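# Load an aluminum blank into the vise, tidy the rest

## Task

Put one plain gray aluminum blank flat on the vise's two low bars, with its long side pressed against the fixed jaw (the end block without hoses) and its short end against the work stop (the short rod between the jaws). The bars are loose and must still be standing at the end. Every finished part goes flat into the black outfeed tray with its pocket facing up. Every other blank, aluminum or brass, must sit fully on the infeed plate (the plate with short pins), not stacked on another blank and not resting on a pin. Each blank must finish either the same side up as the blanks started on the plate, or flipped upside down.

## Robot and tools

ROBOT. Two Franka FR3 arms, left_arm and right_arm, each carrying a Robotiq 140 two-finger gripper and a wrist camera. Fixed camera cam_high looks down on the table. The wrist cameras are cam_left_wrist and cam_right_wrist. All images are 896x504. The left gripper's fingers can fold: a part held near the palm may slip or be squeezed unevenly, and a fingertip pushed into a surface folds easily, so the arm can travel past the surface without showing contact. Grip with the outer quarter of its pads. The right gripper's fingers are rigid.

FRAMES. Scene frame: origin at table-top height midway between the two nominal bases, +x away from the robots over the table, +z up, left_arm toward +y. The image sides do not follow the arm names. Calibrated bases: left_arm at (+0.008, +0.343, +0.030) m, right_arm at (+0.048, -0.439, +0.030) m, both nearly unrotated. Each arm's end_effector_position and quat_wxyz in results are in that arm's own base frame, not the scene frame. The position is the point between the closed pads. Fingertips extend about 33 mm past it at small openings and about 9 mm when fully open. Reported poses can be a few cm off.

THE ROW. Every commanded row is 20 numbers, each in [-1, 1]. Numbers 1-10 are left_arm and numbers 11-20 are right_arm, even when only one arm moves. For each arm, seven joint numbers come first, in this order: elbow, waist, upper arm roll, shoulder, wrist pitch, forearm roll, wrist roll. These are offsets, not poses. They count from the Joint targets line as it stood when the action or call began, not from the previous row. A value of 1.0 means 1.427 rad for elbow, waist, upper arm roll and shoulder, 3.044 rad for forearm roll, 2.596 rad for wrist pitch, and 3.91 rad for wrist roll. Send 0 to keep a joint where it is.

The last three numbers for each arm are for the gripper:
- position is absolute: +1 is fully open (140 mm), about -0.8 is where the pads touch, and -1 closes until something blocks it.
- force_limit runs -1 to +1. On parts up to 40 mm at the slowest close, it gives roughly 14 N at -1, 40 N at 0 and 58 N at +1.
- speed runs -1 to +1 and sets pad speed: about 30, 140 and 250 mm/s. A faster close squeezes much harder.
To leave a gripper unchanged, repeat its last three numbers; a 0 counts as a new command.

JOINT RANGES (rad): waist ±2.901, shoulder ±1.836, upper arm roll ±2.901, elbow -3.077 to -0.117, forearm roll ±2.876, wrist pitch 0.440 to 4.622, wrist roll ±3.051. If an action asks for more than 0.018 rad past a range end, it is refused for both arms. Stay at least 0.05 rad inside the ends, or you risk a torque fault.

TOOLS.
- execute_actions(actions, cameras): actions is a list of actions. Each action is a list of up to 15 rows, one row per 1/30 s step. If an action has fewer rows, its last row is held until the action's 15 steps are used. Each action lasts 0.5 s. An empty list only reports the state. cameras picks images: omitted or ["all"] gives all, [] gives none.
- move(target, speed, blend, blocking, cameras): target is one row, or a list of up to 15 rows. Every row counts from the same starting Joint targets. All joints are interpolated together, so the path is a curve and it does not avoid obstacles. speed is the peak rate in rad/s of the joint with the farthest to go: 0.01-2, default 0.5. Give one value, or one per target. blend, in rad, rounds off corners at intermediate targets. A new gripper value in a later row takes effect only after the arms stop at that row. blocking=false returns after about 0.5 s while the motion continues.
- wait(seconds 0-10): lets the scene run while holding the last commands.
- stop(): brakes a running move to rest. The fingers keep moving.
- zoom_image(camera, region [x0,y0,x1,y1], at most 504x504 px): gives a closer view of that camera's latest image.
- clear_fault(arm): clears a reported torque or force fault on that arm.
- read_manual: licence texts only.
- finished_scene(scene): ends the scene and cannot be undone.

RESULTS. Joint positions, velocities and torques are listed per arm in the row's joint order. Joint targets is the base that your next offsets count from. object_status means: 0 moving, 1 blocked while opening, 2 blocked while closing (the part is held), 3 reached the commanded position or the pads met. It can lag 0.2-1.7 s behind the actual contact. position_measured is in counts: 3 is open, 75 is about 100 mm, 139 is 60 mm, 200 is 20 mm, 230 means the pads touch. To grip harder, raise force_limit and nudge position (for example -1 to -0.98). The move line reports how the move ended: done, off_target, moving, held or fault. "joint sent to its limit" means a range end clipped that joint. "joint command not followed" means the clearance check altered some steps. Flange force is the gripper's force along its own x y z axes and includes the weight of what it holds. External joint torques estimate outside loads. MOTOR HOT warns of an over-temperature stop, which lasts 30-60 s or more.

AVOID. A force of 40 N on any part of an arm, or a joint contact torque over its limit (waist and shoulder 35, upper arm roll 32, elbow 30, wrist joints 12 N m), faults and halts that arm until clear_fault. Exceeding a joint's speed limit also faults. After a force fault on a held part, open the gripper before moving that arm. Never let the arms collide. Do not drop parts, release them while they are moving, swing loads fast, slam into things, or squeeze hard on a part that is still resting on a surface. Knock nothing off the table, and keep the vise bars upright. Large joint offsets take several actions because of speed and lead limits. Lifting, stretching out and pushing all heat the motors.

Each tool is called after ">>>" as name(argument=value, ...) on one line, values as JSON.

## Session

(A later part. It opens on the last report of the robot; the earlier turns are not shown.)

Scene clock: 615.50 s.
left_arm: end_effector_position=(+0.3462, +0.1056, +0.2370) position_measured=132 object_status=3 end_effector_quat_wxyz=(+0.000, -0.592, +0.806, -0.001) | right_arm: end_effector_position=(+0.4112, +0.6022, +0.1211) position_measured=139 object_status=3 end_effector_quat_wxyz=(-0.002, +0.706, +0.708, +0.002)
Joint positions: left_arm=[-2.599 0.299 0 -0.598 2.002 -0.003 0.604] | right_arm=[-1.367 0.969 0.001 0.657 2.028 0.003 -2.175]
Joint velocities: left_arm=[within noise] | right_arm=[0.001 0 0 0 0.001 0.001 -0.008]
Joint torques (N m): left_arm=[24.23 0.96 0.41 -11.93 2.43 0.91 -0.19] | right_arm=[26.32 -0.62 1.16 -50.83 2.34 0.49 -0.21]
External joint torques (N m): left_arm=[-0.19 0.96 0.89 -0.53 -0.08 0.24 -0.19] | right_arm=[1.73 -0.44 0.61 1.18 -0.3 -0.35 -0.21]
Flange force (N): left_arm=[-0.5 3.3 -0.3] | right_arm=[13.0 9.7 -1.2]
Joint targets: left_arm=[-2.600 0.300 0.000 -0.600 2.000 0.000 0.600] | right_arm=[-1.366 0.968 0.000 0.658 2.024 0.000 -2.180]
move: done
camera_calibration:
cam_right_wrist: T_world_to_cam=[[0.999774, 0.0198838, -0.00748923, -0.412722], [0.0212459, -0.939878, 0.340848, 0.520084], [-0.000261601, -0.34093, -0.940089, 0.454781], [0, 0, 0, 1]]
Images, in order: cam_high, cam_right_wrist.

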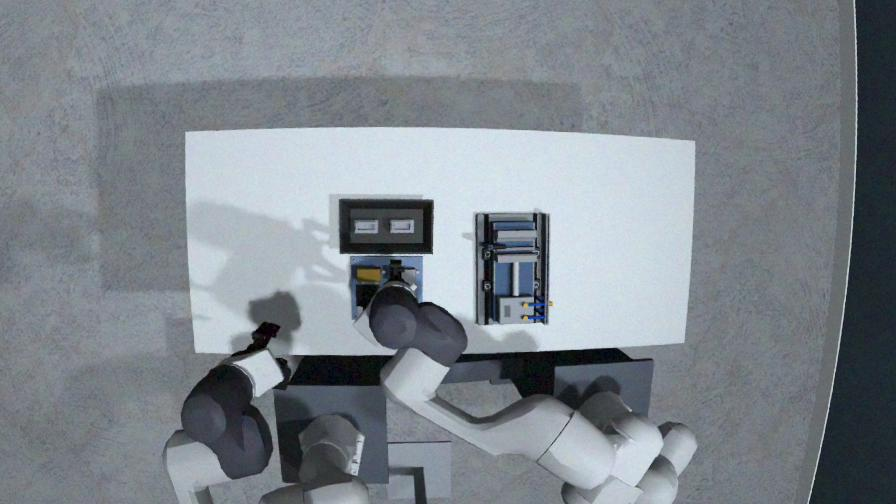

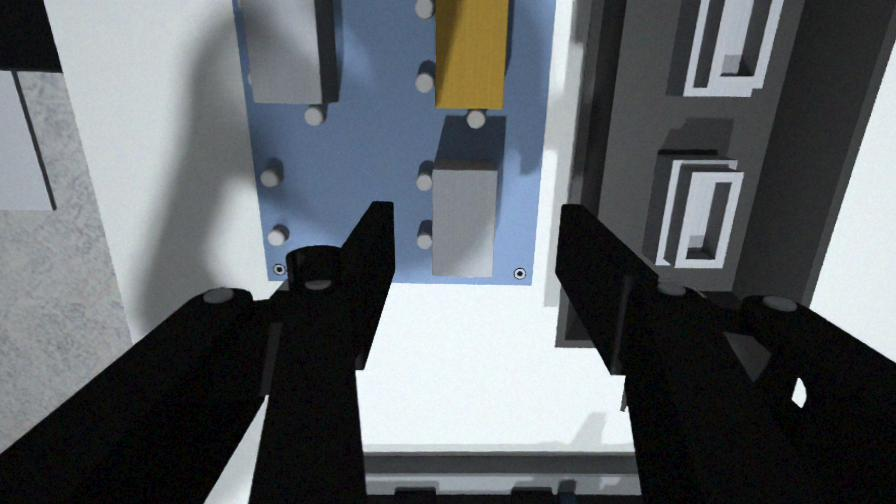

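>>> move(target=[0, 0, 0, 0, 0, 0, 0, -0.03, -1, -0.7, -0.10255, -0.00988, 0, 0.00729, 0.06038, 0, -0.00361, -0.08, -1, 0], speed=[0.3], cameras=["cam_right_wrist"])

>>> zoom_image(camera="cam_right_wrist", region=[370, 160, 590, 320])

Scene clock: 647.80 s.
left_arm: end_effector_position=(+0.3460, +0.1055, +0.2369) position_measured=132 object_status=3 end_effector_quat_wxyz=(+0.000, -0.592, +0.806, -0.001) | right_arm: end_effector_position=(+0.4087, +0.5802, +0.0587) position_measured=139 object_status=3 end_effector_quat_wxyz=(-0.001, +0.706, +0.708, -0.002)
Joint positions: left_arm=[-2.599 0.299 0 -0.598 2.002 -0.003 0.603] | right_arm=[-1.51 0.955 0.001 0.67 2.176 0.003 -2.19]
Joint velocities: left_arm=[within noise] | right_arm=[0.001 0 0.001 -0.002 0.004 0 -0.003]
Joint torques (N m): left_arm=[24.43 0.96 0.44 -11.91 2.46 0.92 -0.22] | right_arm=[24.76 -0.65 1.38 -51.2 2.74 0.45 -0.22]
External joint torques (N m): left_arm=[0.06 0.95 0.9 -0.58 -0.04 0.25 -0.22] | right_arm=[1.02 -0.83 0.58 0.31 0.11 -0.32 -0.22]
Flange force (N): left_arm=[-0.7 2.8 -0.7] | right_arm=[4.6 4.7 0.2]
Joint targets: left_arm=[-2.600 0.300 0.000 -0.600 2.000 0.000 0.600] | right_arm=[-1.512 0.954 0.000 0.668 2.181 0.000 -2.194]
move: done
camera_calibration:
cam_right_wrist: T_world_to_cam=[[0.999716, 0.0204994, -0.0121248, -0.410347], [0.023437, -0.937296, 0.347745, 0.517972], [-0.00423598, -0.34793, -0.937511, 0.394151], [0, 0, 0, 1]]
Images, in order: cam_right_wrist.

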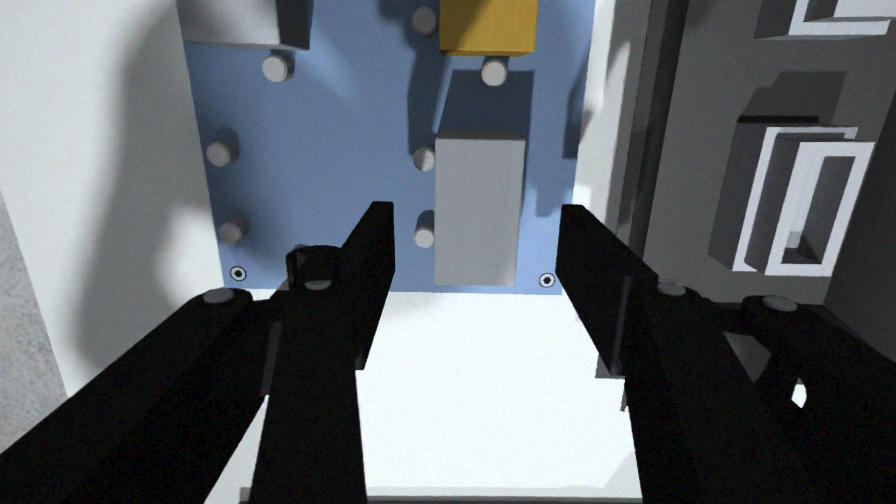

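Scaled by 2.291 from the camera's 896x504 image, which has a finer 1280x720 frame.

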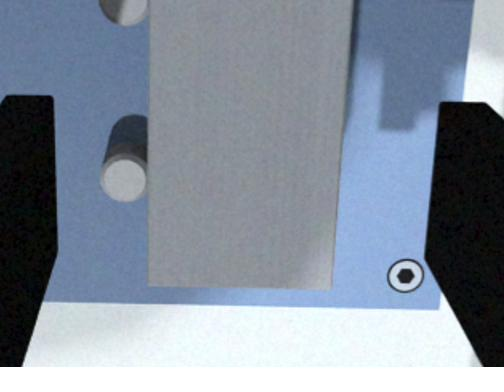

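>>> move(target=[[0, 0, 0, 0, 0, 0, 0, -0.03, -1, -0.7, 0.00422, 0, 0, 0.03668, 0.01784, 0, 0, -0.08, -1, 0]], speed=[0.15], cameras=["cam_right_wrist"])

>>> zoom_image(camera="cam_right_wrist", region=[370, 160, 590, 320])

Scene clock: 661.60 s.
left_arm: end_effector_position=(+0.3460, +0.1055, +0.2368) position_measured=132 object_status=3 end_effector_quat_wxyz=(+0.000, -0.592, +0.806, -0.001) | right_arm: end_effector_position=(+0.4095, +0.5813, +0.0276) position_measured=139 object_status=3 end_effector_quat_wxyz=(-0.001, +0.706, +0.708, -0.003)
Joint positions: left_arm=[-2.6 0.299 0 -0.598 2.002 -0.003 0.603] | right_arm=[-1.507 0.955 0.001 0.721 2.222 0.003 -2.191]
Joint velocities: left_arm=[within noise] | right_arm=[0 -0.001 -0.001 -0.002 0.003 0 0]
Joint torques (N m): left_arm=[24.41 0.93 0.42 -11.89 2.49 0.92 -0.17] | right_arm=[24.9 -0.61 1.49 -51.39 2.9 0.45 -0.21]
External joint torques (N m): left_arm=[0.05 0.97 0.95 -0.53 -0.01 0.25 -0.17] | right_arm=[1.75 -0.65 0.75 0.51 0.32 -0.28 -0.21]
Flange force (N): left_arm=[-1.0 2.8 -0.6] | right_arm=[8.2 7.0 1.0]
Joint targets: left_arm=[-2.600 0.300 0.000 -0.600 2.000 0.000 0.600] | right_arm=[-1.506 0.954 0.000 0.721 2.227 0.000 -2.194]
move: done
camera_calibration:
cam_right_wrist: T_world_to_cam=[[0.99969, 0.0211231, -0.0131978, -0.411871], [0.024403, -0.936721, 0.349225, 0.528976], [-0.00498596, -0.349438, -0.936946, 0.366611], [0, 0, 0, 1]]
Images, in order: cam_right_wrist.

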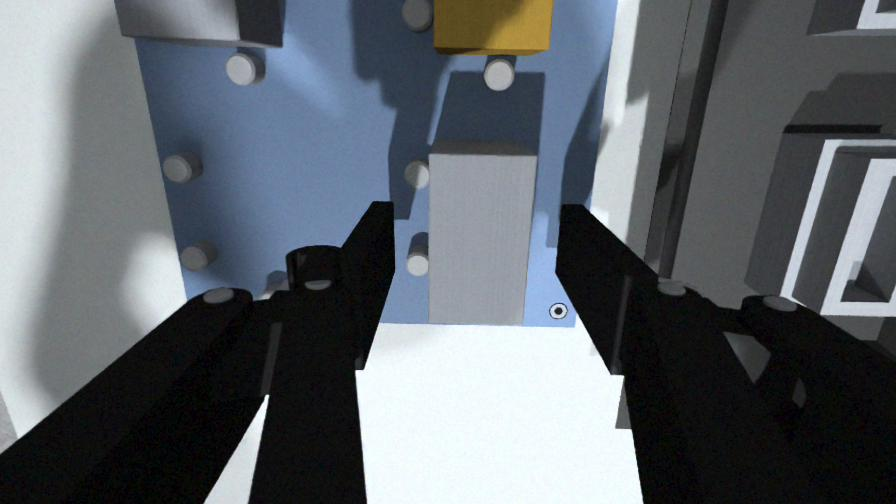

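Scaled by 2.291 from the camera's 896x504 image, which has a finer 1280x720 frame.

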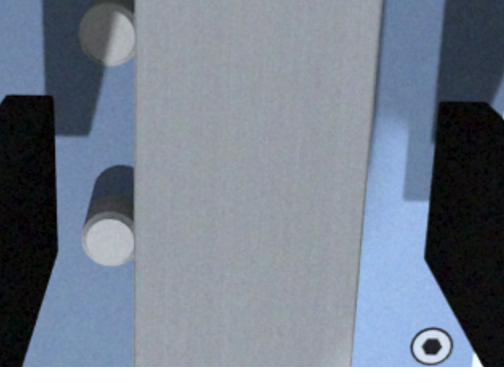

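>>> move(target=[[0, 0, 0, 0, 0, 0, 0, -0.03, -1, -0.7, 0.00262, -0.00081, 0, -0.00131, -0.00216, 0, -0.00029, -0.08, -1, 0], [0, 0, 0, 0, 0, 0, 0, -0.03, -1, -0.7, 0.00262, -0.00081, 0, -0.00131, -0.00216, 0, -0.00029, -1, -1, -1]], speed=[0.15, 0.15], cameras=["cam_right_wrist"])

>>> zoom_image(camera="cam_right_wrist", region=[370, 120, 590, 340])

Scene clock: 674.67 s.
left_arm: end_effector_position=(+0.3459, +0.1055, +0.2368) position_measured=132 object_status=3 end_effector_quat_wxyz=(+0.000, -0.592, +0.806, -0.001) | right_arm: end_effector_position=(+0.4116, +0.5830, +0.0301) position_measured=180 object_status=0 end_effector_quat_wxyz=(-0.001, +0.706, +0.709, +0.000)
Joint positions: left_arm=[-2.6 0.299 0 -0.598 2.001 -0.003 0.603] | right_arm=[-1.503 0.954 0.001 0.72 2.223 0.003 -2.192]
Joint torques (N m): left_arm=[24.48 0.88 0.48 -11.83 2.5 0.9 -0.17] | right_arm=[25.04 -0.74 1.45 -51.9 2.66 0.45 -0.23]
External joint torques (N m): left_arm=[0.1 0.92 1 -0.45 -0.01 0.23 -0.17] | right_arm=[1.7 -0.76 0.73 0.26 0.05 -0.29 -0.23]
Flange force (N): left_arm=[-1.2 2.5 -0.6] | right_arm=[7.8 6.9 0.2]
Joint targets: left_arm=[-2.600 0.300 0.000 -0.600 2.000 0.000 0.600] | right_arm=[-1.502 0.953 0.000 0.719 2.222 0.000 -2.195]
move: done
camera_calibration:
cam_right_wrist: T_world_to_cam=[[0.999727, 0.0212781, -0.00968985, -0.414135], [0.0233146, -0.938365, 0.344858, 0.53115], [-0.00175468, -0.34499, -0.938605, 0.36561], [0, 0, 0, 1]]
Images, in order: cam_right_wrist.

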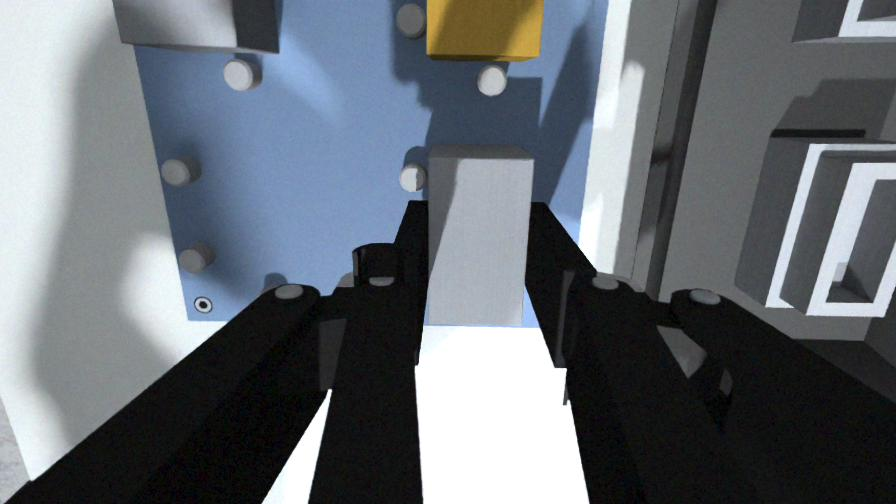

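Scaled by 2.291 from the camera's 896x504 image, which has a finer 1280x720 frame.

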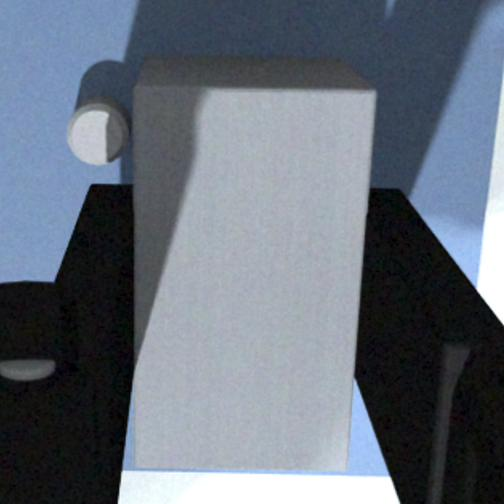

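>>> execute_actions(actions=[], cameras=[])

Scene clock: 710.10 s.
left_arm: end_effector_position=(+0.3459, +0.1055, +0.2368) position_measured=132 object_status=3 end_effector_quat_wxyz=(+0.000, -0.592, +0.806, -0.001) | right_arm: end_effector_position=(+0.4116, +0.5830, +0.0301) position_measured=180 object_status=2 end_effector_quat_wxyz=(-0.001, +0.706, +0.709, +0.000)
Joint names: [elbow, waist, upper arm roll, shoulder, wrist pitch, forearm roll, wrist roll]
Joint positions: left_arm=[-2.6 0.299 0 -0.598 2.001 -0.003 0.603] | right_arm=[-1.503 0.954 0.001 0.72 2.223 0.003 -2.192]
Joint velocities: within noise
Joint torques (N m): left_arm=[24.51 0.87 0.47 -11.82 2.51 0.9 -0.13] | right_arm=[25.2 -0.75 1.43 -52.14 2.66 0.45 -0.21]
External joint torques (N m): left_arm=[0.21 0.89 0.96 -0.5 0.02 0.23 -0.13] | right_arm=[1.82 -0.53 0.87 0.09 0.03 -0.29 -0.21]
Flange force (N): left_arm=[-1.3 2.4 -0.8] | right_arm=[8.1 6.7 -0.1]
Joint targets: left_arm=[-2.600 0.300 0.000 -0.600 2.000 0.000 0.600] | right_arm=[-1.502 0.953 0.000 0.719 2.222 0.000 -2.195]
Tool commands: left_gripper/position=-0.03 left_gripper/force_limit=-1.0 left_gripper/speed=-0.7 right_gripper/position=-1.0 right_gripper/force_limit=-1.0 right_gripper/speed=-1.0
No camera images: "cameras" was empty.

>>> move(target=[[0,0,0,0,0,0,0,-0.03,-1,-0.7,0.00337,0,0,-0.02047,-0.0131,0,0,-1,-1,-1],[0,0,0,0,0,0,0,-0.03,-1,-0.7,0.00337,0,0,-0.02047,-0.0131,0,0,-0.98,-0.05,-1],[0,0,0,0,0,0,0,-0.03,-1,-0.7,0.04229,0,0,-0.08577,-0.0704,0,0,-0.98,-0.05,-1],[0,0,0,0,0,0,0,-0.03,-1,-0.7,-0.36338,-0.29124,0,-0.38058,-0.00945,0,-0.1091,-0.98,-0.05,-1]], speed=[0.15,0.15,0.4,0.5], blend=[0,0,0.05,0])

Scene clock: 743.33 s.
left_arm: end_effector_position=(+0.3458, +0.1055, +0.2368) position_measured=132 object_status=3 end_effector_quat_wxyz=(+0.000, -0.592, +0.806, -0.001) | right_arm: end_effector_position=(+0.5004, +0.2974, +0.1510) position_measured=180 object_status=2 end_effector_quat_wxyz=(-0.002, +0.704, +0.710, -0.004)
Joint positions: left_arm=[-2.6 0.299 0 -0.598 2.001 -0.003 0.603] | right_arm=[-2.02 0.537 -0.002 0.179 2.192 0.003 -2.617]
Joint velocities: left_arm=[within noise] | right_arm=[0.001 -0.001 0 0.002 0 -0.001 -0.007]
Joint torques (N m): left_arm=[24.58 0.88 0.42 -11.74 2.53 0.91 -0.22] | right_arm=[25.5 -0.29 1.35 -38.44 2.94 0.53 -0.29]
External joint torques (N m): left_arm=[0.2 0.91 0.94 -0.38 0.02 0.24 -0.22] | right_arm=[2.07 -0.41 1.05 -1.05 0.38 -0.24 -0.29]
Flange force (N): left_arm=[-1.4 1.9 -0.7] | right_arm=[2.2 4.1 -2.7]
Joint targets: left_arm=[-2.600 0.300 0.000 -0.600 2.000 0.000 0.600] | right_arm=[-2.020 0.537 0.000 0.176 2.197 0.000 -2.622]
move: done
camera_calibration:
cam_left_wrist: T_world_to_cam=[[-0.954223, 0.299095, -0.000636453, 0.305604], [0.281445, 0.898629, 0.336533, -0.263742], [0.101227, 0.320948, -0.941672, 0.297001], [0, 0, 0, 1]]
cam_right_wrist: T_world_to_cam=[[0.999535, 0.0265337, -0.0150564, -0.496341], [0.0301192, -0.93678, 0.348621, 0.215004], [-0.00485433, -0.348913, -0.937143, 0.383196], [0, 0, 0, 1]]

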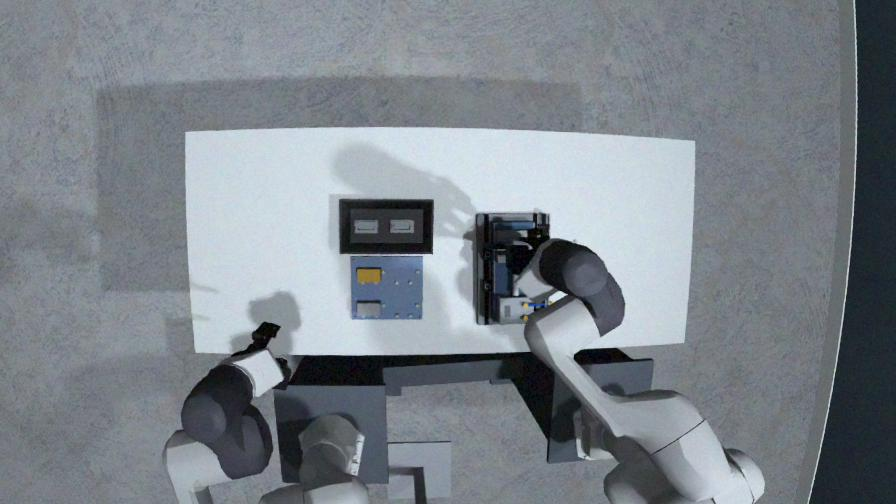

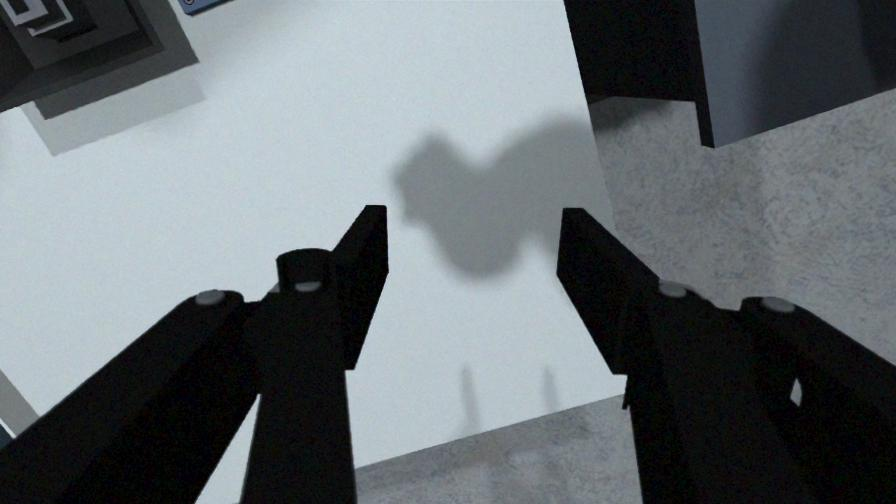

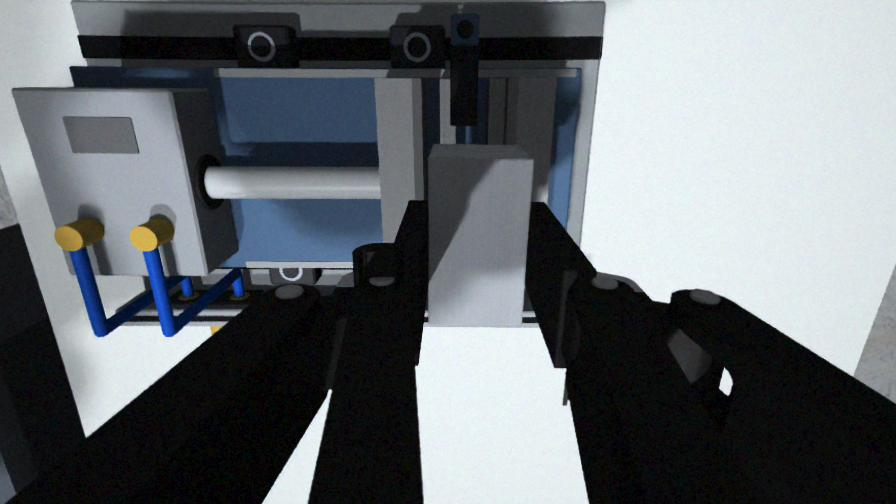

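>>> zoom_image(camera="cam_right_wrist", region=[360, 20, 600, 155])

>>> zoom_image(camera="cam_right_wrist", region=[370, 130, 610, 345])

Scaled by 2.100 from the camera's 896x504 image, which has a finer 1280x720 frame.

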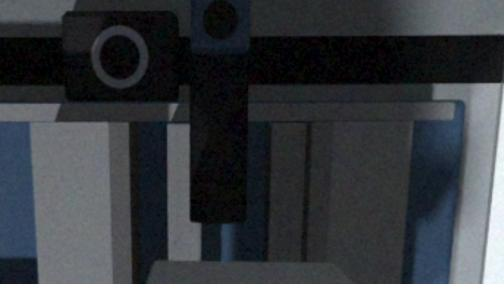

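Scaled by 2.100 from the camera's 896x504 image, which has a finer 1280x720 frame.

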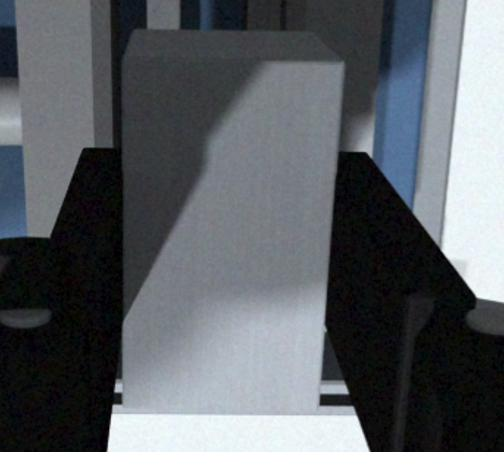

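>>> zoom_image(camera="cam_right_wrist", region=[410, 130, 550, 210])

>>> zoom_image(camera="cam_right_wrist", region=[410, 260, 550, 340])

>>> zoom_image(camera="cam_right_wrist", region=[370, 60, 530, 150])

>>> zoom_image(camera="cam_right_wrist", region=[450, 60, 610, 150])

Scaled by 3.600 from the camera's 896x504 image, which has a finer 1280x720 frame.

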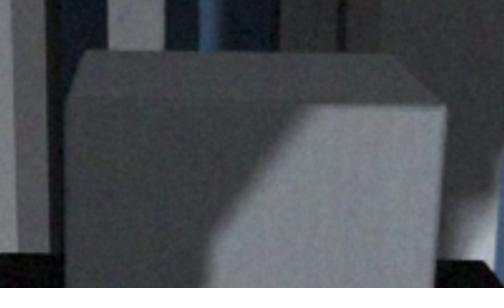

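Scaled by 3.600 from the camera's 896x504 image, which has a finer 1280x720 frame.

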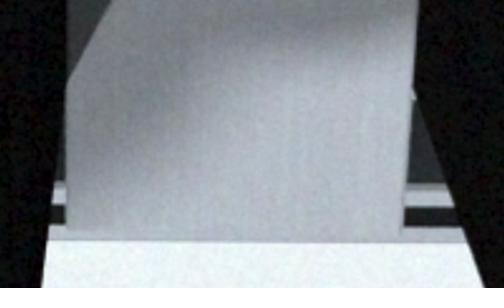

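Scaled by 3.150 from the camera's 896x504 image, which has a finer 1280x720 frame.

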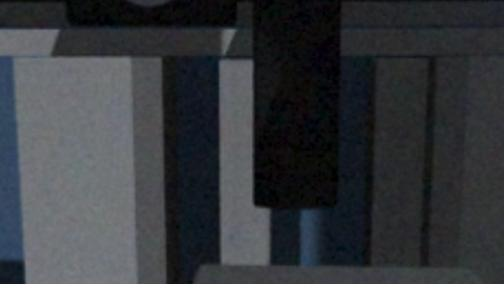

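Scaled by 3.150 from the camera's 896x504 image, which has a finer 1280x720 frame.

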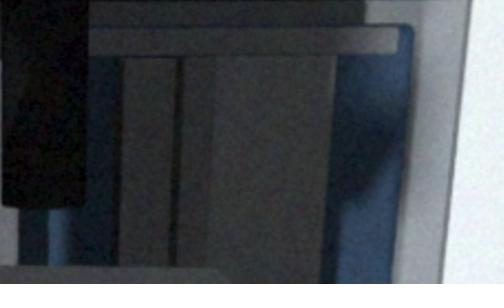

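>>> move(target=[[0,0,0,0,0,0,0,-0.03,-1,-0.7,-0.013114,0.0021,0,-0.008797,0.004453,0,-0.0023,-0.98,-0.05,-1],[0,0,0,0,0,0,0,-0.03,-1,-0.7,-0.033312,0.0021,0,0.019472,0.031095,0,-0.0023,-0.98,-0.05,-1]], speed=[0.1,0.15], blend=[0.01,0], cameras=["cam_right_wrist"])

>>> zoom_image(camera="cam_right_wrist", region=[370, 60, 590, 180])

>>> zoom_image(camera="cam_right_wrist", region=[420, 240, 560, 340])

Scene clock: 908.90 s.
left_arm: end_effector_position=(+0.3458, +0.1055, +0.2368) position_measured=132 object_status=3 end_effector_quat_wxyz=(+0.000, -0.592, +0.806, -0.001) | right_arm: end_effector_position=(+0.4973, +0.2963, +0.1216) position_measured=180 object_status=2 end_effector_quat_wxyz=(-0.001, +0.700, +0.715, -0.001)
Joint positions: left_arm=[-2.6 0.299 0 -0.598 2.001 -0.003 0.603] | right_arm=[-2.068 0.538 -0.002 0.205 2.272 0.003 -2.628]
Joint velocities: left_arm=[within noise] | right_arm=[0.001 -0.001 0 0 0.004 0 0.001]
Joint torques (N m): left_arm=[24.5 0.85 0.44 -11.78 2.52 0.91 -0.17] | right_arm=[25.04 0.08 1.18 -38.25 2.84 0.49 -0.32]
External joint torques (N m): left_arm=[0.13 0.87 0.94 -0.44 0.01 0.24 -0.17] | right_arm=[2.16 0.22 1.1 -0.58 0.26 -0.24 -0.32]
Flange force (N): left_arm=[-1.2 2.3 -0.6] | right_arm=[3.5 5.4 -2.1]
Joint targets: left_arm=[-2.600 0.300 0.000 -0.600 2.000 0.000 0.600] | right_arm=[-2.068 0.540 0.000 0.204 2.278 0.000 -2.631]
move: done; blend cut to 0 rad at target 1
camera_calibration:
cam_right_wrist: T_world_to_cam=[[0.999214, 0.0384151, -0.00978937, -0.49769], [0.0394284, -0.937389, 0.346046, 0.220165], [0.00411694, -0.34616, -0.938166, 0.350178], [0, 0, 0, 1]]
Images, in order: cam_right_wrist.

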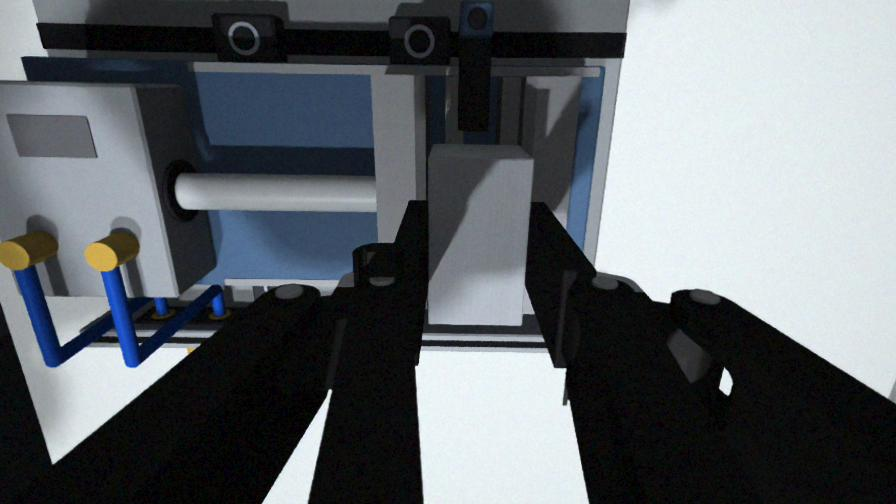

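Scaled by 2.291 from the camera's 896x504 image, which has a finer 1280x720 frame.

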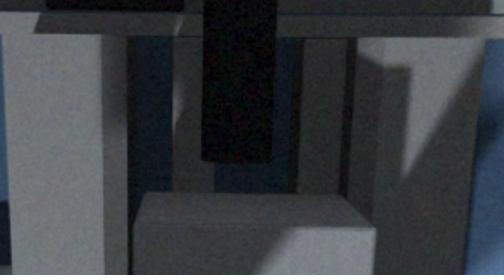

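Scaled by 3.600 from the camera's 896x504 image, which has a finer 1280x720 frame.

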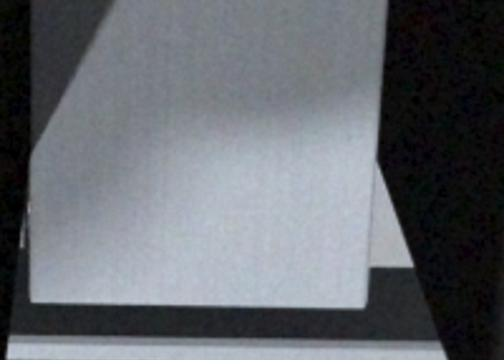

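>>> zoom_image(camera="cam_right_wrist", region=[480, 60, 600, 160])

>>> zoom_image(camera="cam_right_wrist", region=[360, 60, 480, 160])

Scaled by 4.200 from the camera's 896x504 image, which has a finer 1280x720 frame.

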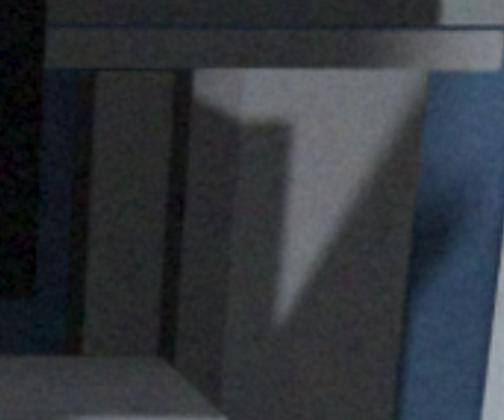

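Scaled by 4.200 from the camera's 896x504 image, which has a finer 1280x720 frame.

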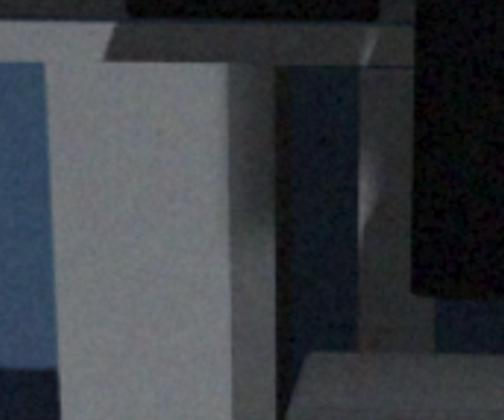

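>>> move(target=[0,0,0,0,0,0,0,-0.03,-1,-0.7,-0.008818,0,0,0.016801,0.014082,0,0.00077,-0.98,-0.05,-1], speed=0.04, cameras=["cam_right_wrist"])

>>> zoom_image(camera="cam_right_wrist", region=[400, 50, 600, 170])

Scene clock: 948.30 s.
left_arm: end_effector_position=(+0.3458, +0.1055, +0.2368) position_measured=132 object_status=3 end_effector_quat_wxyz=(+0.000, -0.592, +0.806, -0.001) | right_arm: end_effector_position=(+0.4977, +0.2966, +0.1063) position_measured=180 object_status=2 end_effector_quat_wxyz=(-0.001, +0.700, +0.715, +0.000)
Joint positions: left_arm=[-2.6 0.299 0 -0.598 2.001 -0.003 0.603] | right_arm=[-2.08 0.539 -0.002 0.228 2.308 0.003 -2.628]
Joint velocities: left_arm=[within noise] | right_arm=[0 0 -0.001 0.001 0.003 0.001 -0.001]
Joint torques (N m): left_arm=[24.5 0.87 0.46 -11.79 2.53 0.9 -0.2] | right_arm=[24.46 0.07 1.23 -38.21 2.91 0.47 -0.03]
External joint torques (N m): left_arm=[0.21 0.86 0.91 -0.55 0.04 0.23 -0.2] | right_arm=[1.93 0.11 1.04 -0.14 0.33 -0.24 -0.03]
Flange force (N): left_arm=[-1.0 2.3 -0.8] | right_arm=[3.9 5.4 -0.9]
Joint targets: left_arm=[-2.600 0.300 0.000 -0.600 2.000 0.000 0.600] | right_arm=[-2.081 0.540 0.000 0.228 2.314 0.000 -2.628]
move: done
camera_calibration:
cam_right_wrist: T_world_to_cam=[[0.999217, 0.0386468, -0.0084696, -0.498428], [0.0391922, -0.937605, 0.345487, 0.225914], [0.00541081, -0.345548, -0.938385, 0.335082], [0, 0, 0, 1]]
Images, in order: cam_right_wrist.

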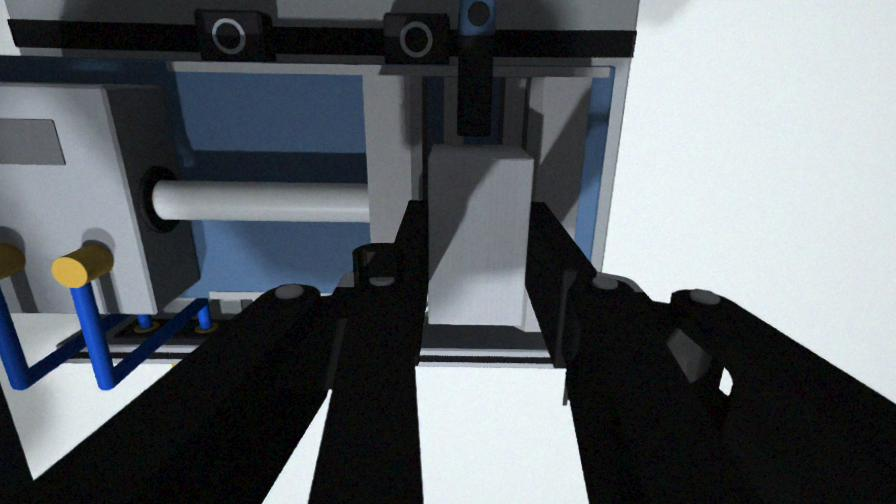

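Scaled by 2.520 from the camera's 896x504 image, which has a finer 1280x720 frame.

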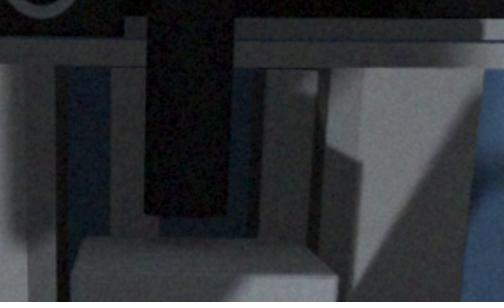

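>>> move(target=[0,0,0,0,0,0,0,-0.03,-1,-0.7,0.00577,-0.001549,0,0.003989,-0.000979,0,-0.000565,-0.98,-0.05,-1], speed=0.02, cameras=[])

>>> move(target=[0,0,0,0,0,0,0,-0.03,-1,-0.7,0.001616,-0.000434,0,0.001117,-0.000274,0,-0.000158,-0.98,-0.05,-1], speed=0.02, cameras=[])

Scene clock: 957.90 s.
move: done

Scene clock: 958.60 s.
left_arm: end_effector_position=(+0.3458, +0.1055, +0.2367) position_measured=132 object_status=3 end_effector_quat_wxyz=(+0.000, -0.592, +0.806, -0.001) | right_arm: end_effector_position=(+0.4994, +0.2977, +0.1050) position_measured=180 object_status=2 end_effector_quat_wxyz=(-0.001, +0.699, +0.715, +0.000)
Joint positions: left_arm=[-2.6 0.299 0 -0.598 2.001 -0.003 0.603] | right_arm=[-2.074 0.539 -0.002 0.235 2.309 0.003 -2.628]
Joint torques (N m): left_arm=[24.52 0.91 0.41 -11.76 2.54 0.91 -0.17] | right_arm=[25.85 -0.64 1.04 -38.19 3.11 0.49 -0.18]
External joint torques (N m): left_arm=[0.11 0.91 0.9 -0.34 0.03 0.23 -0.17] | right_arm=[3.36 -0.72 0.73 0.07 0.53 -0.21 -0.18]
Flange force (N): left_arm=[-1.4 2.0 -0.4] | right_arm=[5.6 11.2 -1.1]
Joint targets: left_arm=[-2.600 0.300 0.000 -0.600 2.000 0.000 0.600] | right_arm=[-2.070 0.537 0.000 0.235 2.311 0.000 -2.631]
move: done

>>> move(target=[0,0,0,0,0,0,0,-0.03,-1,-0.7,0.002286,0.002907,0,0.00158,-0.000388,0,0.001061,-0.98,-0.05,-1], speed=0.02, cameras=[])

Scene clock: 965.37 s.
left_arm: end_effector_position=(+0.3458, +0.1055, +0.2367) position_measured=132 object_status=3 end_effector_quat_wxyz=(+0.000, -0.592, +0.806, -0.001) | right_arm: end_effector_position=(+0.4994, +0.2989, +0.1045) position_measured=180 object_status=2 end_effector_quat_wxyz=(-0.001, +0.699, +0.715, +0.000)
Joint positions: left_arm=[-2.6 0.299 0 -0.598 2.001 -0.003 0.603] | right_arm=[-2.071 0.54 -0.001 0.238 2.309 0.003 -2.628]
Joint torques (N m): left_arm=[24.49 0.85 0.43 -11.74 2.52 0.9 -0.19] | right_arm=[25.98 0.05 0.94 -38.69 3.07 0.46 0]
External joint torques (N m): left_arm=[0.14 0.88 0.94 -0.4 0.02 0.23 -0.19] | right_arm=[3.58 0.01 0.66 -0.48 0.51 -0.24 0]
Flange force (N): left_arm=[-1.3 2.1 -0.5] | right_arm=[6.3 10.1 -2.1]
Joint targets: left_arm=[-2.600 0.300 0.000 -0.600 2.000 0.000 0.600] | right_arm=[-2.067 0.541 0.000 0.237 2.310 0.000 -2.627]
move: done

>>> move(target=[0,0,0,0,0,0,0,-0.03,-1,-0.7,0.001539,0.002512,0,-0.000076,-0.000889,0,0.000916,-0.98,-0.05,-1], speed=0.02, cameras=["cam_right_wrist"])

>>> zoom_image(camera="cam_right_wrist", region=[400, 60, 600, 180])

Scene clock: 972.47 s.
left_arm: end_effector_position=(+0.3458, +0.1055, +0.2367) position_measured=132 object_status=3 end_effector_quat_wxyz=(+0.000, -0.592, +0.806, -0.001) | right_arm: end_effector_position=(+0.4992, +0.3010, +0.1053) position_measured=180 object_status=2 end_effector_quat_wxyz=(-0.001, +0.698, +0.716, +0.001)
Joint positions: left_arm=[-2.6 0.299 0 -0.598 2.001 -0.003 0.603] | right_arm=[-2.069 0.543 -0.001 0.238 2.308 0.002 -2.627]
Joint velocities: left_arm=[within noise] | right_arm=[0 0 0.001 0.001 0 0 0.004]
Joint torques (N m): left_arm=[24.49 0.87 0.42 -11.76 2.52 0.91 -0.22] | right_arm=[26.03 0.22 1.45 -38.93 2.87 0.49 0]
External joint torques (N m): left_arm=[0.17 0.85 0.88 -0.48 0.03 0.24 -0.22] | right_arm=[3.41 0.25 1.23 -0.4 0.28 -0.22 0]
Flange force (N): left_arm=[-1.0 2.2 -0.7] | right_arm=[6.8 9.7 -2.4]
Joint targets: left_arm=[-2.600 0.300 0.000 -0.600 2.000 0.000 0.600] | right_arm=[-2.065 0.545 0.000 0.237 2.308 0.000 -2.623]
move: done
camera_calibration:
cam_right_wrist: T_world_to_cam=[[0.999067, 0.0425236, -0.00754997, -0.501273], [0.0425165, -0.937654, 0.344961, 0.228764], [0.0075897, -0.34496, -0.938587, 0.33445], [0, 0, 0, 1]]
Images, in order: cam_right_wrist.

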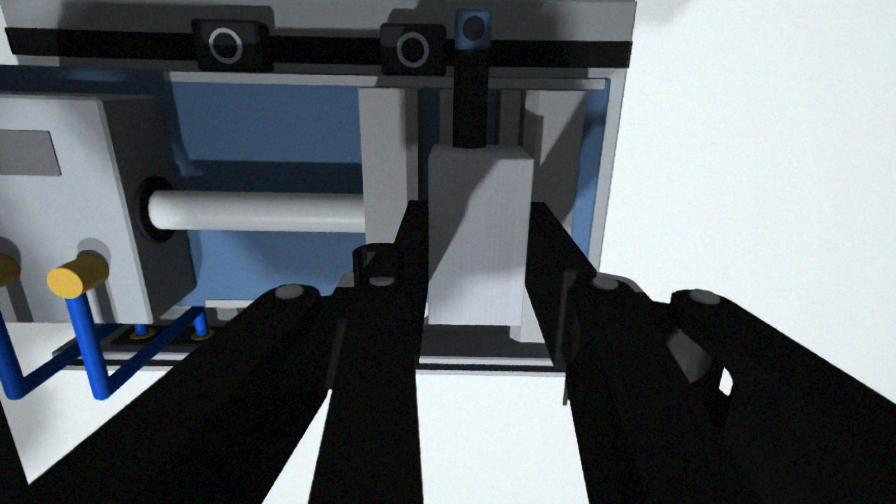

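Scaled by 2.520 from the camera's 896x504 image, which has a finer 1280x720 frame.

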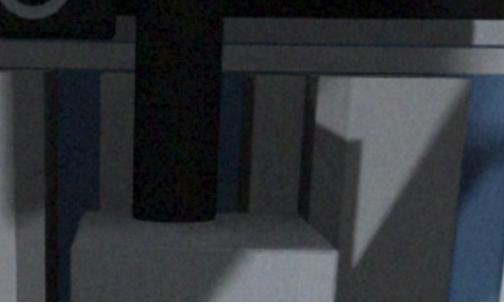

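>>> move(target=[0,0,0,0,0,0,0,-0.03,-1,-0.7,0.000409,0.001017,0,0.000282,-0.00007,0,0.000371,-0.98,-0.05,-1], speed=0.02, cameras=[])

>>> move(target=[0,0,0,0,0,0,0,-0.03,-1,-0.7,0.0006,0.000831,0,0.0004,-0.0001,0,0.000303,-0.98,-0.05,-1], speed=0.02, cameras=[])

Scene clock: 980.10 s.
move: done

Scene clock: 980.80 s.
left_arm: end_effector_position=(+0.3458, +0.1055, +0.2367) position_measured=132 object_status=3 end_effector_quat_wxyz=(+0.000, -0.592, +0.806, -0.001) | right_arm: end_effector_position=(+0.4992, +0.3011, +0.1054) position_measured=180 object_status=2 end_effector_quat_wxyz=(+0.000, +0.698, +0.716, +0.000)
Joint positions: left_arm=[-2.6 0.299 0 -0.598 2.001 -0.003 0.603] | right_arm=[-2.068 0.544 -0.001 0.239 2.306 0.001 -2.624]
Joint torques (N m): left_arm=[24.51 0.87 0.4 -11.75 2.55 0.9 -0.19] | right_arm=[26.09 1.71 2.29 -38.73 3.01 0.85 0.14]
External joint torques (N m): left_arm=[0.16 0.91 0.92 -0.38 0.05 0.23 -0.19] | right_arm=[3.54 1.71 2.04 -0.3 0.42 0.15 0.14]
Flange force (N): left_arm=[-1.3 2.0 -0.5] | right_arm=[9.1 9.0 -2.0]
Joint targets: left_arm=[-2.600 0.300 0.000 -0.600 2.000 0.000 0.600] | right_arm=[-2.063 0.548 0.000 0.238 2.307 0.000 -2.620]
move: done

>>> move(target=[0,0,0,0,0,0,0,-0.03,-1,-0.7,-0.001008,0,0,0.002156,0.001739,0,0,-0.98,-0.05,-1], speed=0.02, cameras=[])

>>> move(target=[0,0,0,0,0,0,0,-0.03,-1,-0.7,-0.000504,0,0,0.001078,0.000869,0,0,-0.98,-0.05,-1], speed=0.02, cameras=["cam_right_wrist"])

Scene clock: 987.37 s.
move: done

Scene clock: 988.07 s.
left_arm: end_effector_position=(+0.3458, +0.1055, +0.2367) position_measured=132 object_status=3 end_effector_quat_wxyz=(+0.000, -0.592, +0.806, -0.001) | right_arm: end_effector_position=(+0.4986, +0.3011, +0.1035) position_measured=180 object_status=2 end_effector_quat_wxyz=(-0.001, +0.698, +0.716, -0.001)
Joint positions: left_arm=[-2.6 0.299 0 -0.598 2.001 -0.003 0.603] | right_arm=[-2.067 0.545 -0.001 0.243 2.307 0.001 -2.623]
Joint torques (N m): left_arm=[24.53 0.88 0.46 -11.7 2.55 0.9 -0.18] | right_arm=[25.03 1.18 2.13 -38.19 3.22 0.91 0.06]
External joint torques (N m): left_arm=[0.18 0.91 0.96 -0.33 0.05 0.23 -0.18] | right_arm=[2.61 1.27 1.97 0.2 0.67 0.21 0.06]
Flange force (N): left_arm=[-1.5 1.9 -0.5] | right_arm=[7.2 7.2 0.0]
Joint targets: left_arm=[-2.600 0.300 0.000 -0.600 2.000 0.000 0.600] | right_arm=[-2.065 0.548 0.000 0.243 2.314 0.000 -2.620]
move: done
camera_calibration:
cam_right_wrist: T_world_to_cam=[[0.99908, 0.0416314, -0.0103099, -0.500131], [0.0426176, -0.936654, 0.347653, 0.228886], [0.0048165, -0.347773, -0.937567, 0.334868], [0, 0, 0, 1]]
Images, in order: cam_right_wrist.

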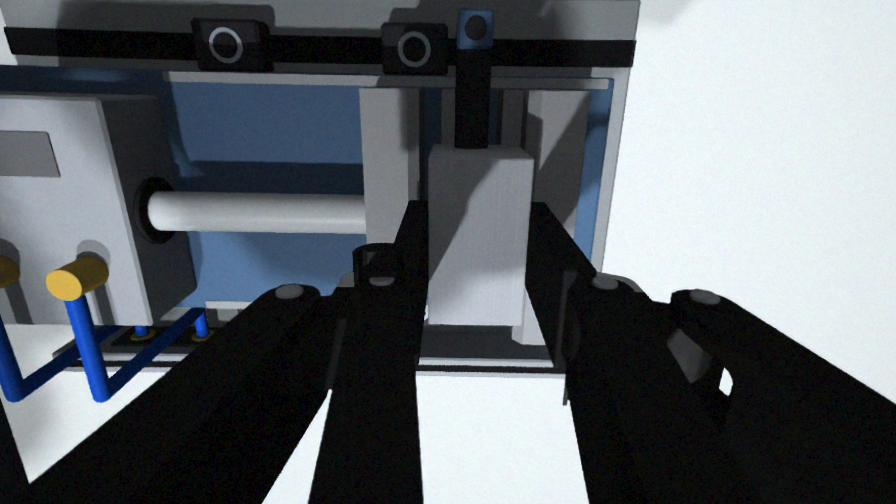

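>>> move(target=[0,0,0,0,0,0,0,-0.03,-1,-0.7,0.000419,-0.000248,0,0.001716,0.000712,0,-0.00009,-0.98,-0.05,-1], speed=0.02, cameras=[])

>>> move(target=[0,0,0,0,0,0,0,-0.03,-1,-0.7,-0.000504,0,0,0.001078,0.000869,0,0,-0.98,-0.05,-1], speed=0.02, cameras=[])

Scene clock: 992.27 s.
move: done

Scene clock: 992.97 s.
left_arm: end_effector_position=(+0.3457, +0.1055, +0.2367) position_measured=132 object_status=3 end_effector_quat_wxyz=(-0.001, -0.592, +0.806, -0.001) | right_arm: end_effector_position=(+0.4986, +0.3011, +0.1025) position_measured=180 object_status=2 end_effector_quat_wxyz=(-0.001, +0.698, +0.716, -0.002)
Joint positions: left_arm=[-2.6 0.299 0 -0.598 2.001 -0.003 0.603] | right_arm=[-2.067 0.545 -0.001 0.244 2.308 0.001 -2.623]
Joint torques (N m): left_arm=[24.52 0.83 0.46 -11.77 2.53 0.89 -0.16] | right_arm=[24.79 0.89 2.23 -37.01 3.61 0.91 0.12]
External joint torques (N m): left_arm=[0.23 0.81 0.91 -0.42 0.05 0.22 -0.16] | right_arm=[2.3 0.8 1.9 1.54 1.04 0.2 0.12]
Flange force (N): left_arm=[-1.3 1.9 -0.7] | right_arm=[7.7 9.0 3.1]
Joint targets: left_arm=[-2.600 0.300 0.000 -0.600 2.000 0.000 0.600] | right_arm=[-2.065 0.547 0.000 0.247 2.318 0.000 -2.621]
move: done

>>> move(target=[0,0,0,0,0,0,0,-0.03,-1,-0.7,-0.000403,0,0,0.000862,0.000695,0,0,-0.98,-0.05,-1], speed=0.02, cameras=["cam_right_wrist"])

>>> zoom_image(camera="cam_right_wrist", region=[400, 60, 600, 180])

>>> zoom_image(camera="cam_right_wrist", region=[420, 240, 580, 380])

Scene clock: 999.70 s.
left_arm: end_effector_position=(+0.3457, +0.1055, +0.2367) position_measured=132 object_status=3 end_effector_quat_wxyz=(-0.001, -0.592, +0.806, -0.001) | right_arm: end_effector_position=(+0.4986, +0.3011, +0.1025) position_measured=180 object_status=2 end_effector_quat_wxyz=(-0.001, +0.698, +0.716, -0.002)
Joint positions: left_arm=[-2.6 0.299 0 -0.598 2.001 -0.003 0.603] | right_arm=[-2.067 0.545 -0.001 0.245 2.308 0.001 -2.623]
Joint torques (N m): left_arm=[24.47 0.89 0.42 -11.75 2.55 0.9 -0.16] | right_arm=[24.67 1.03 2.3 -36.26 3.84 0.88 0.08]
External joint torques (N m): left_arm=[0.16 0.9 0.91 -0.42 0.06 0.23 -0.16] | right_arm=[2.23 0.91 1.94 2.24 1.28 0.18 0.08]
Flange force (N): left_arm=[-1.3 2.1 -0.5] | right_arm=[8.5 10.2 4.7]
Joint targets: left_arm=[-2.600 0.300 0.000 -0.600 2.000 0.000 0.600] | right_arm=[-2.066 0.547 0.000 0.248 2.320 0.000 -2.621]
move: off_target (right_arm); right_arm: the wrist pitch is farthest, 0.012 rad from its target
camera_calibration:
cam_right_wrist: T_world_to_cam=[[0.999077, 0.0416078, -0.0107179, -0.500109], [0.0427364, -0.936565, 0.34788, 0.229116], [0.00443652, -0.348017, -0.937478, 0.334216], [0, 0, 0, 1]]
Images, in order: cam_right_wrist.

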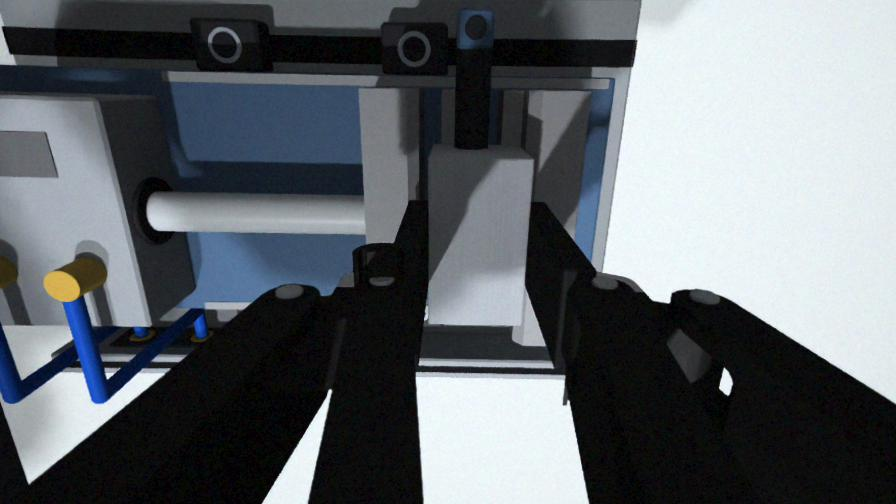

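Scaled by 2.520 from the camera's 896x504 image, which has a finer 1280x720 frame.

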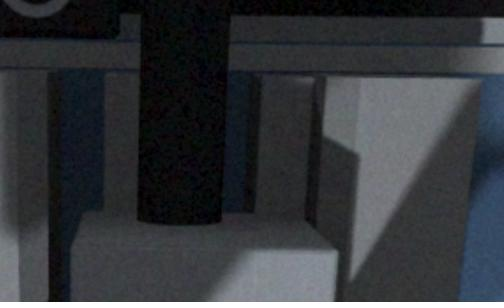

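Scaled by 3.150 from the camera's 896x504 image, which has a finer 1280x720 frame.

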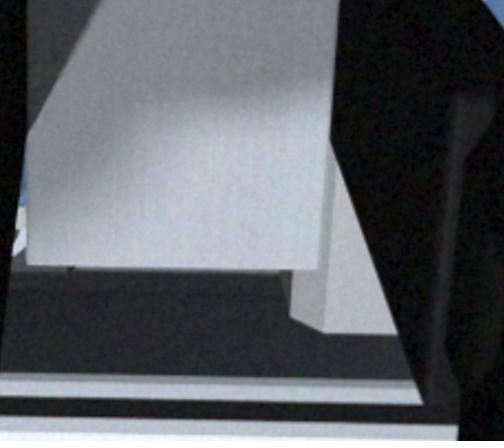

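>>> move(target=[[0,0,0,0,0,0,0,-0.03,-1,-0.7,0.000504,0,0,-0.001078,-0.000869,0,0,-0.98,-0.05,-1],[0,0,0,0,0,0,0,-0.03,-1,-0.7,0.000504,0,0,-0.001078,-0.000869,0,0,-0.2,-0.05,-1]], speed=0.02, cameras=["cam_right_wrist"])

>>> zoom_image(camera="cam_right_wrist", region=[400, 60, 600, 180])

>>> zoom_image(camera="cam_right_wrist", region=[400, 200, 620, 380])

Scene clock: 1011.60 s.
left_arm: end_effector_position=(+0.3457, +0.1055, +0.2367) position_measured=132 object_status=3 end_effector_quat_wxyz=(-0.001, -0.592, +0.806, -0.001) | right_arm: end_effector_position=(+0.4998, +0.3026, +0.1029) position_measured=154 object_status=0 end_effector_quat_wxyz=(+0.000, +0.698, +0.716, +0.001)
Joint positions: left_arm=[-2.6 0.299 0 -0.598 2.001 -0.003 0.603] | right_arm=[-2.067 0.546 -0.001 0.245 2.314 0.001 -2.623]
Joint torques (N m): left_arm=[24.56 0.85 0.44 -11.7 2.56 0.93 -0.22] | right_arm=[24.16 0.12 1 -37.38 2.79 0.73 0.08]
External joint torques (N m): left_arm=[0.29 0.8 0.85 -0.41 0.08 0.25 -0.22] | right_arm=[1.68 0.1 0.74 1.16 0.21 0.03 0.08]
Flange force (N): left_arm=[-1.3 1.6 -0.7] | right_arm=[5.2 7.7 1.1]
Joint targets: left_arm=[-2.600 0.300 0.000 -0.600 2.000 0.000 0.600] | right_arm=[-2.065 0.547 0.000 0.246 2.318 0.000 -2.621]
move: done
camera_calibration:
cam_right_wrist: T_world_to_cam=[[0.999067, 0.0427711, -0.00592222, -0.502236], [0.0421826, -0.93749, 0.345446, 0.231137], [0.00922308, -0.345374, -0.93842, 0.332036], [0, 0, 0, 1]]
Images, in order: cam_right_wrist.

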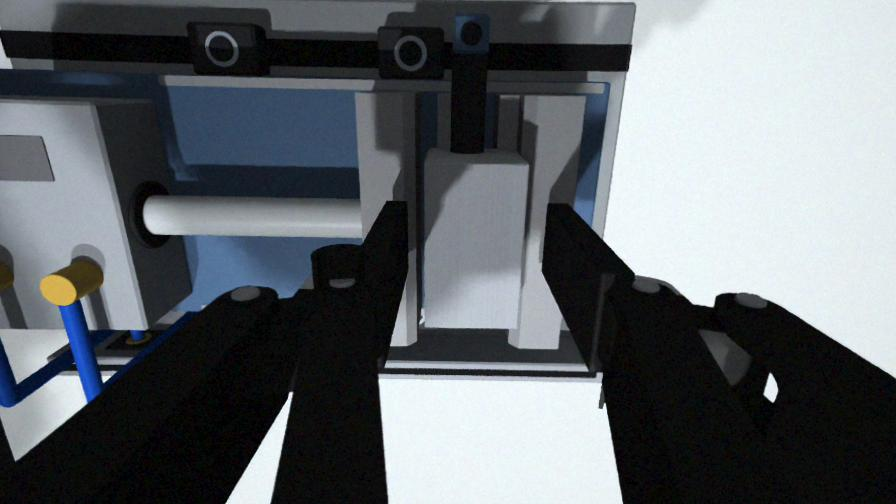

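Scaled by 2.520 from the camera's 896x504 image, which has a finer 1280x720 frame.

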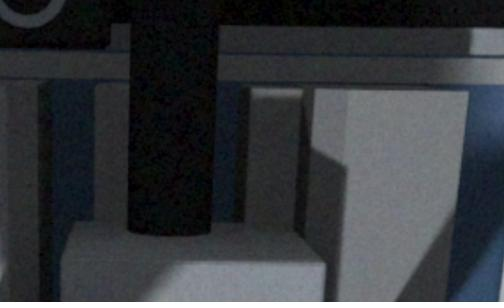

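Scaled by 2.291 from the camera's 896x504 image, which has a finer 1280x720 frame.

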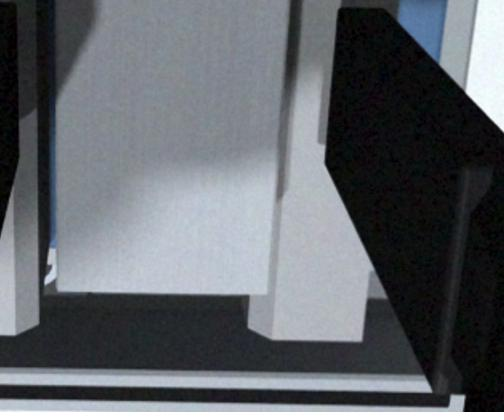

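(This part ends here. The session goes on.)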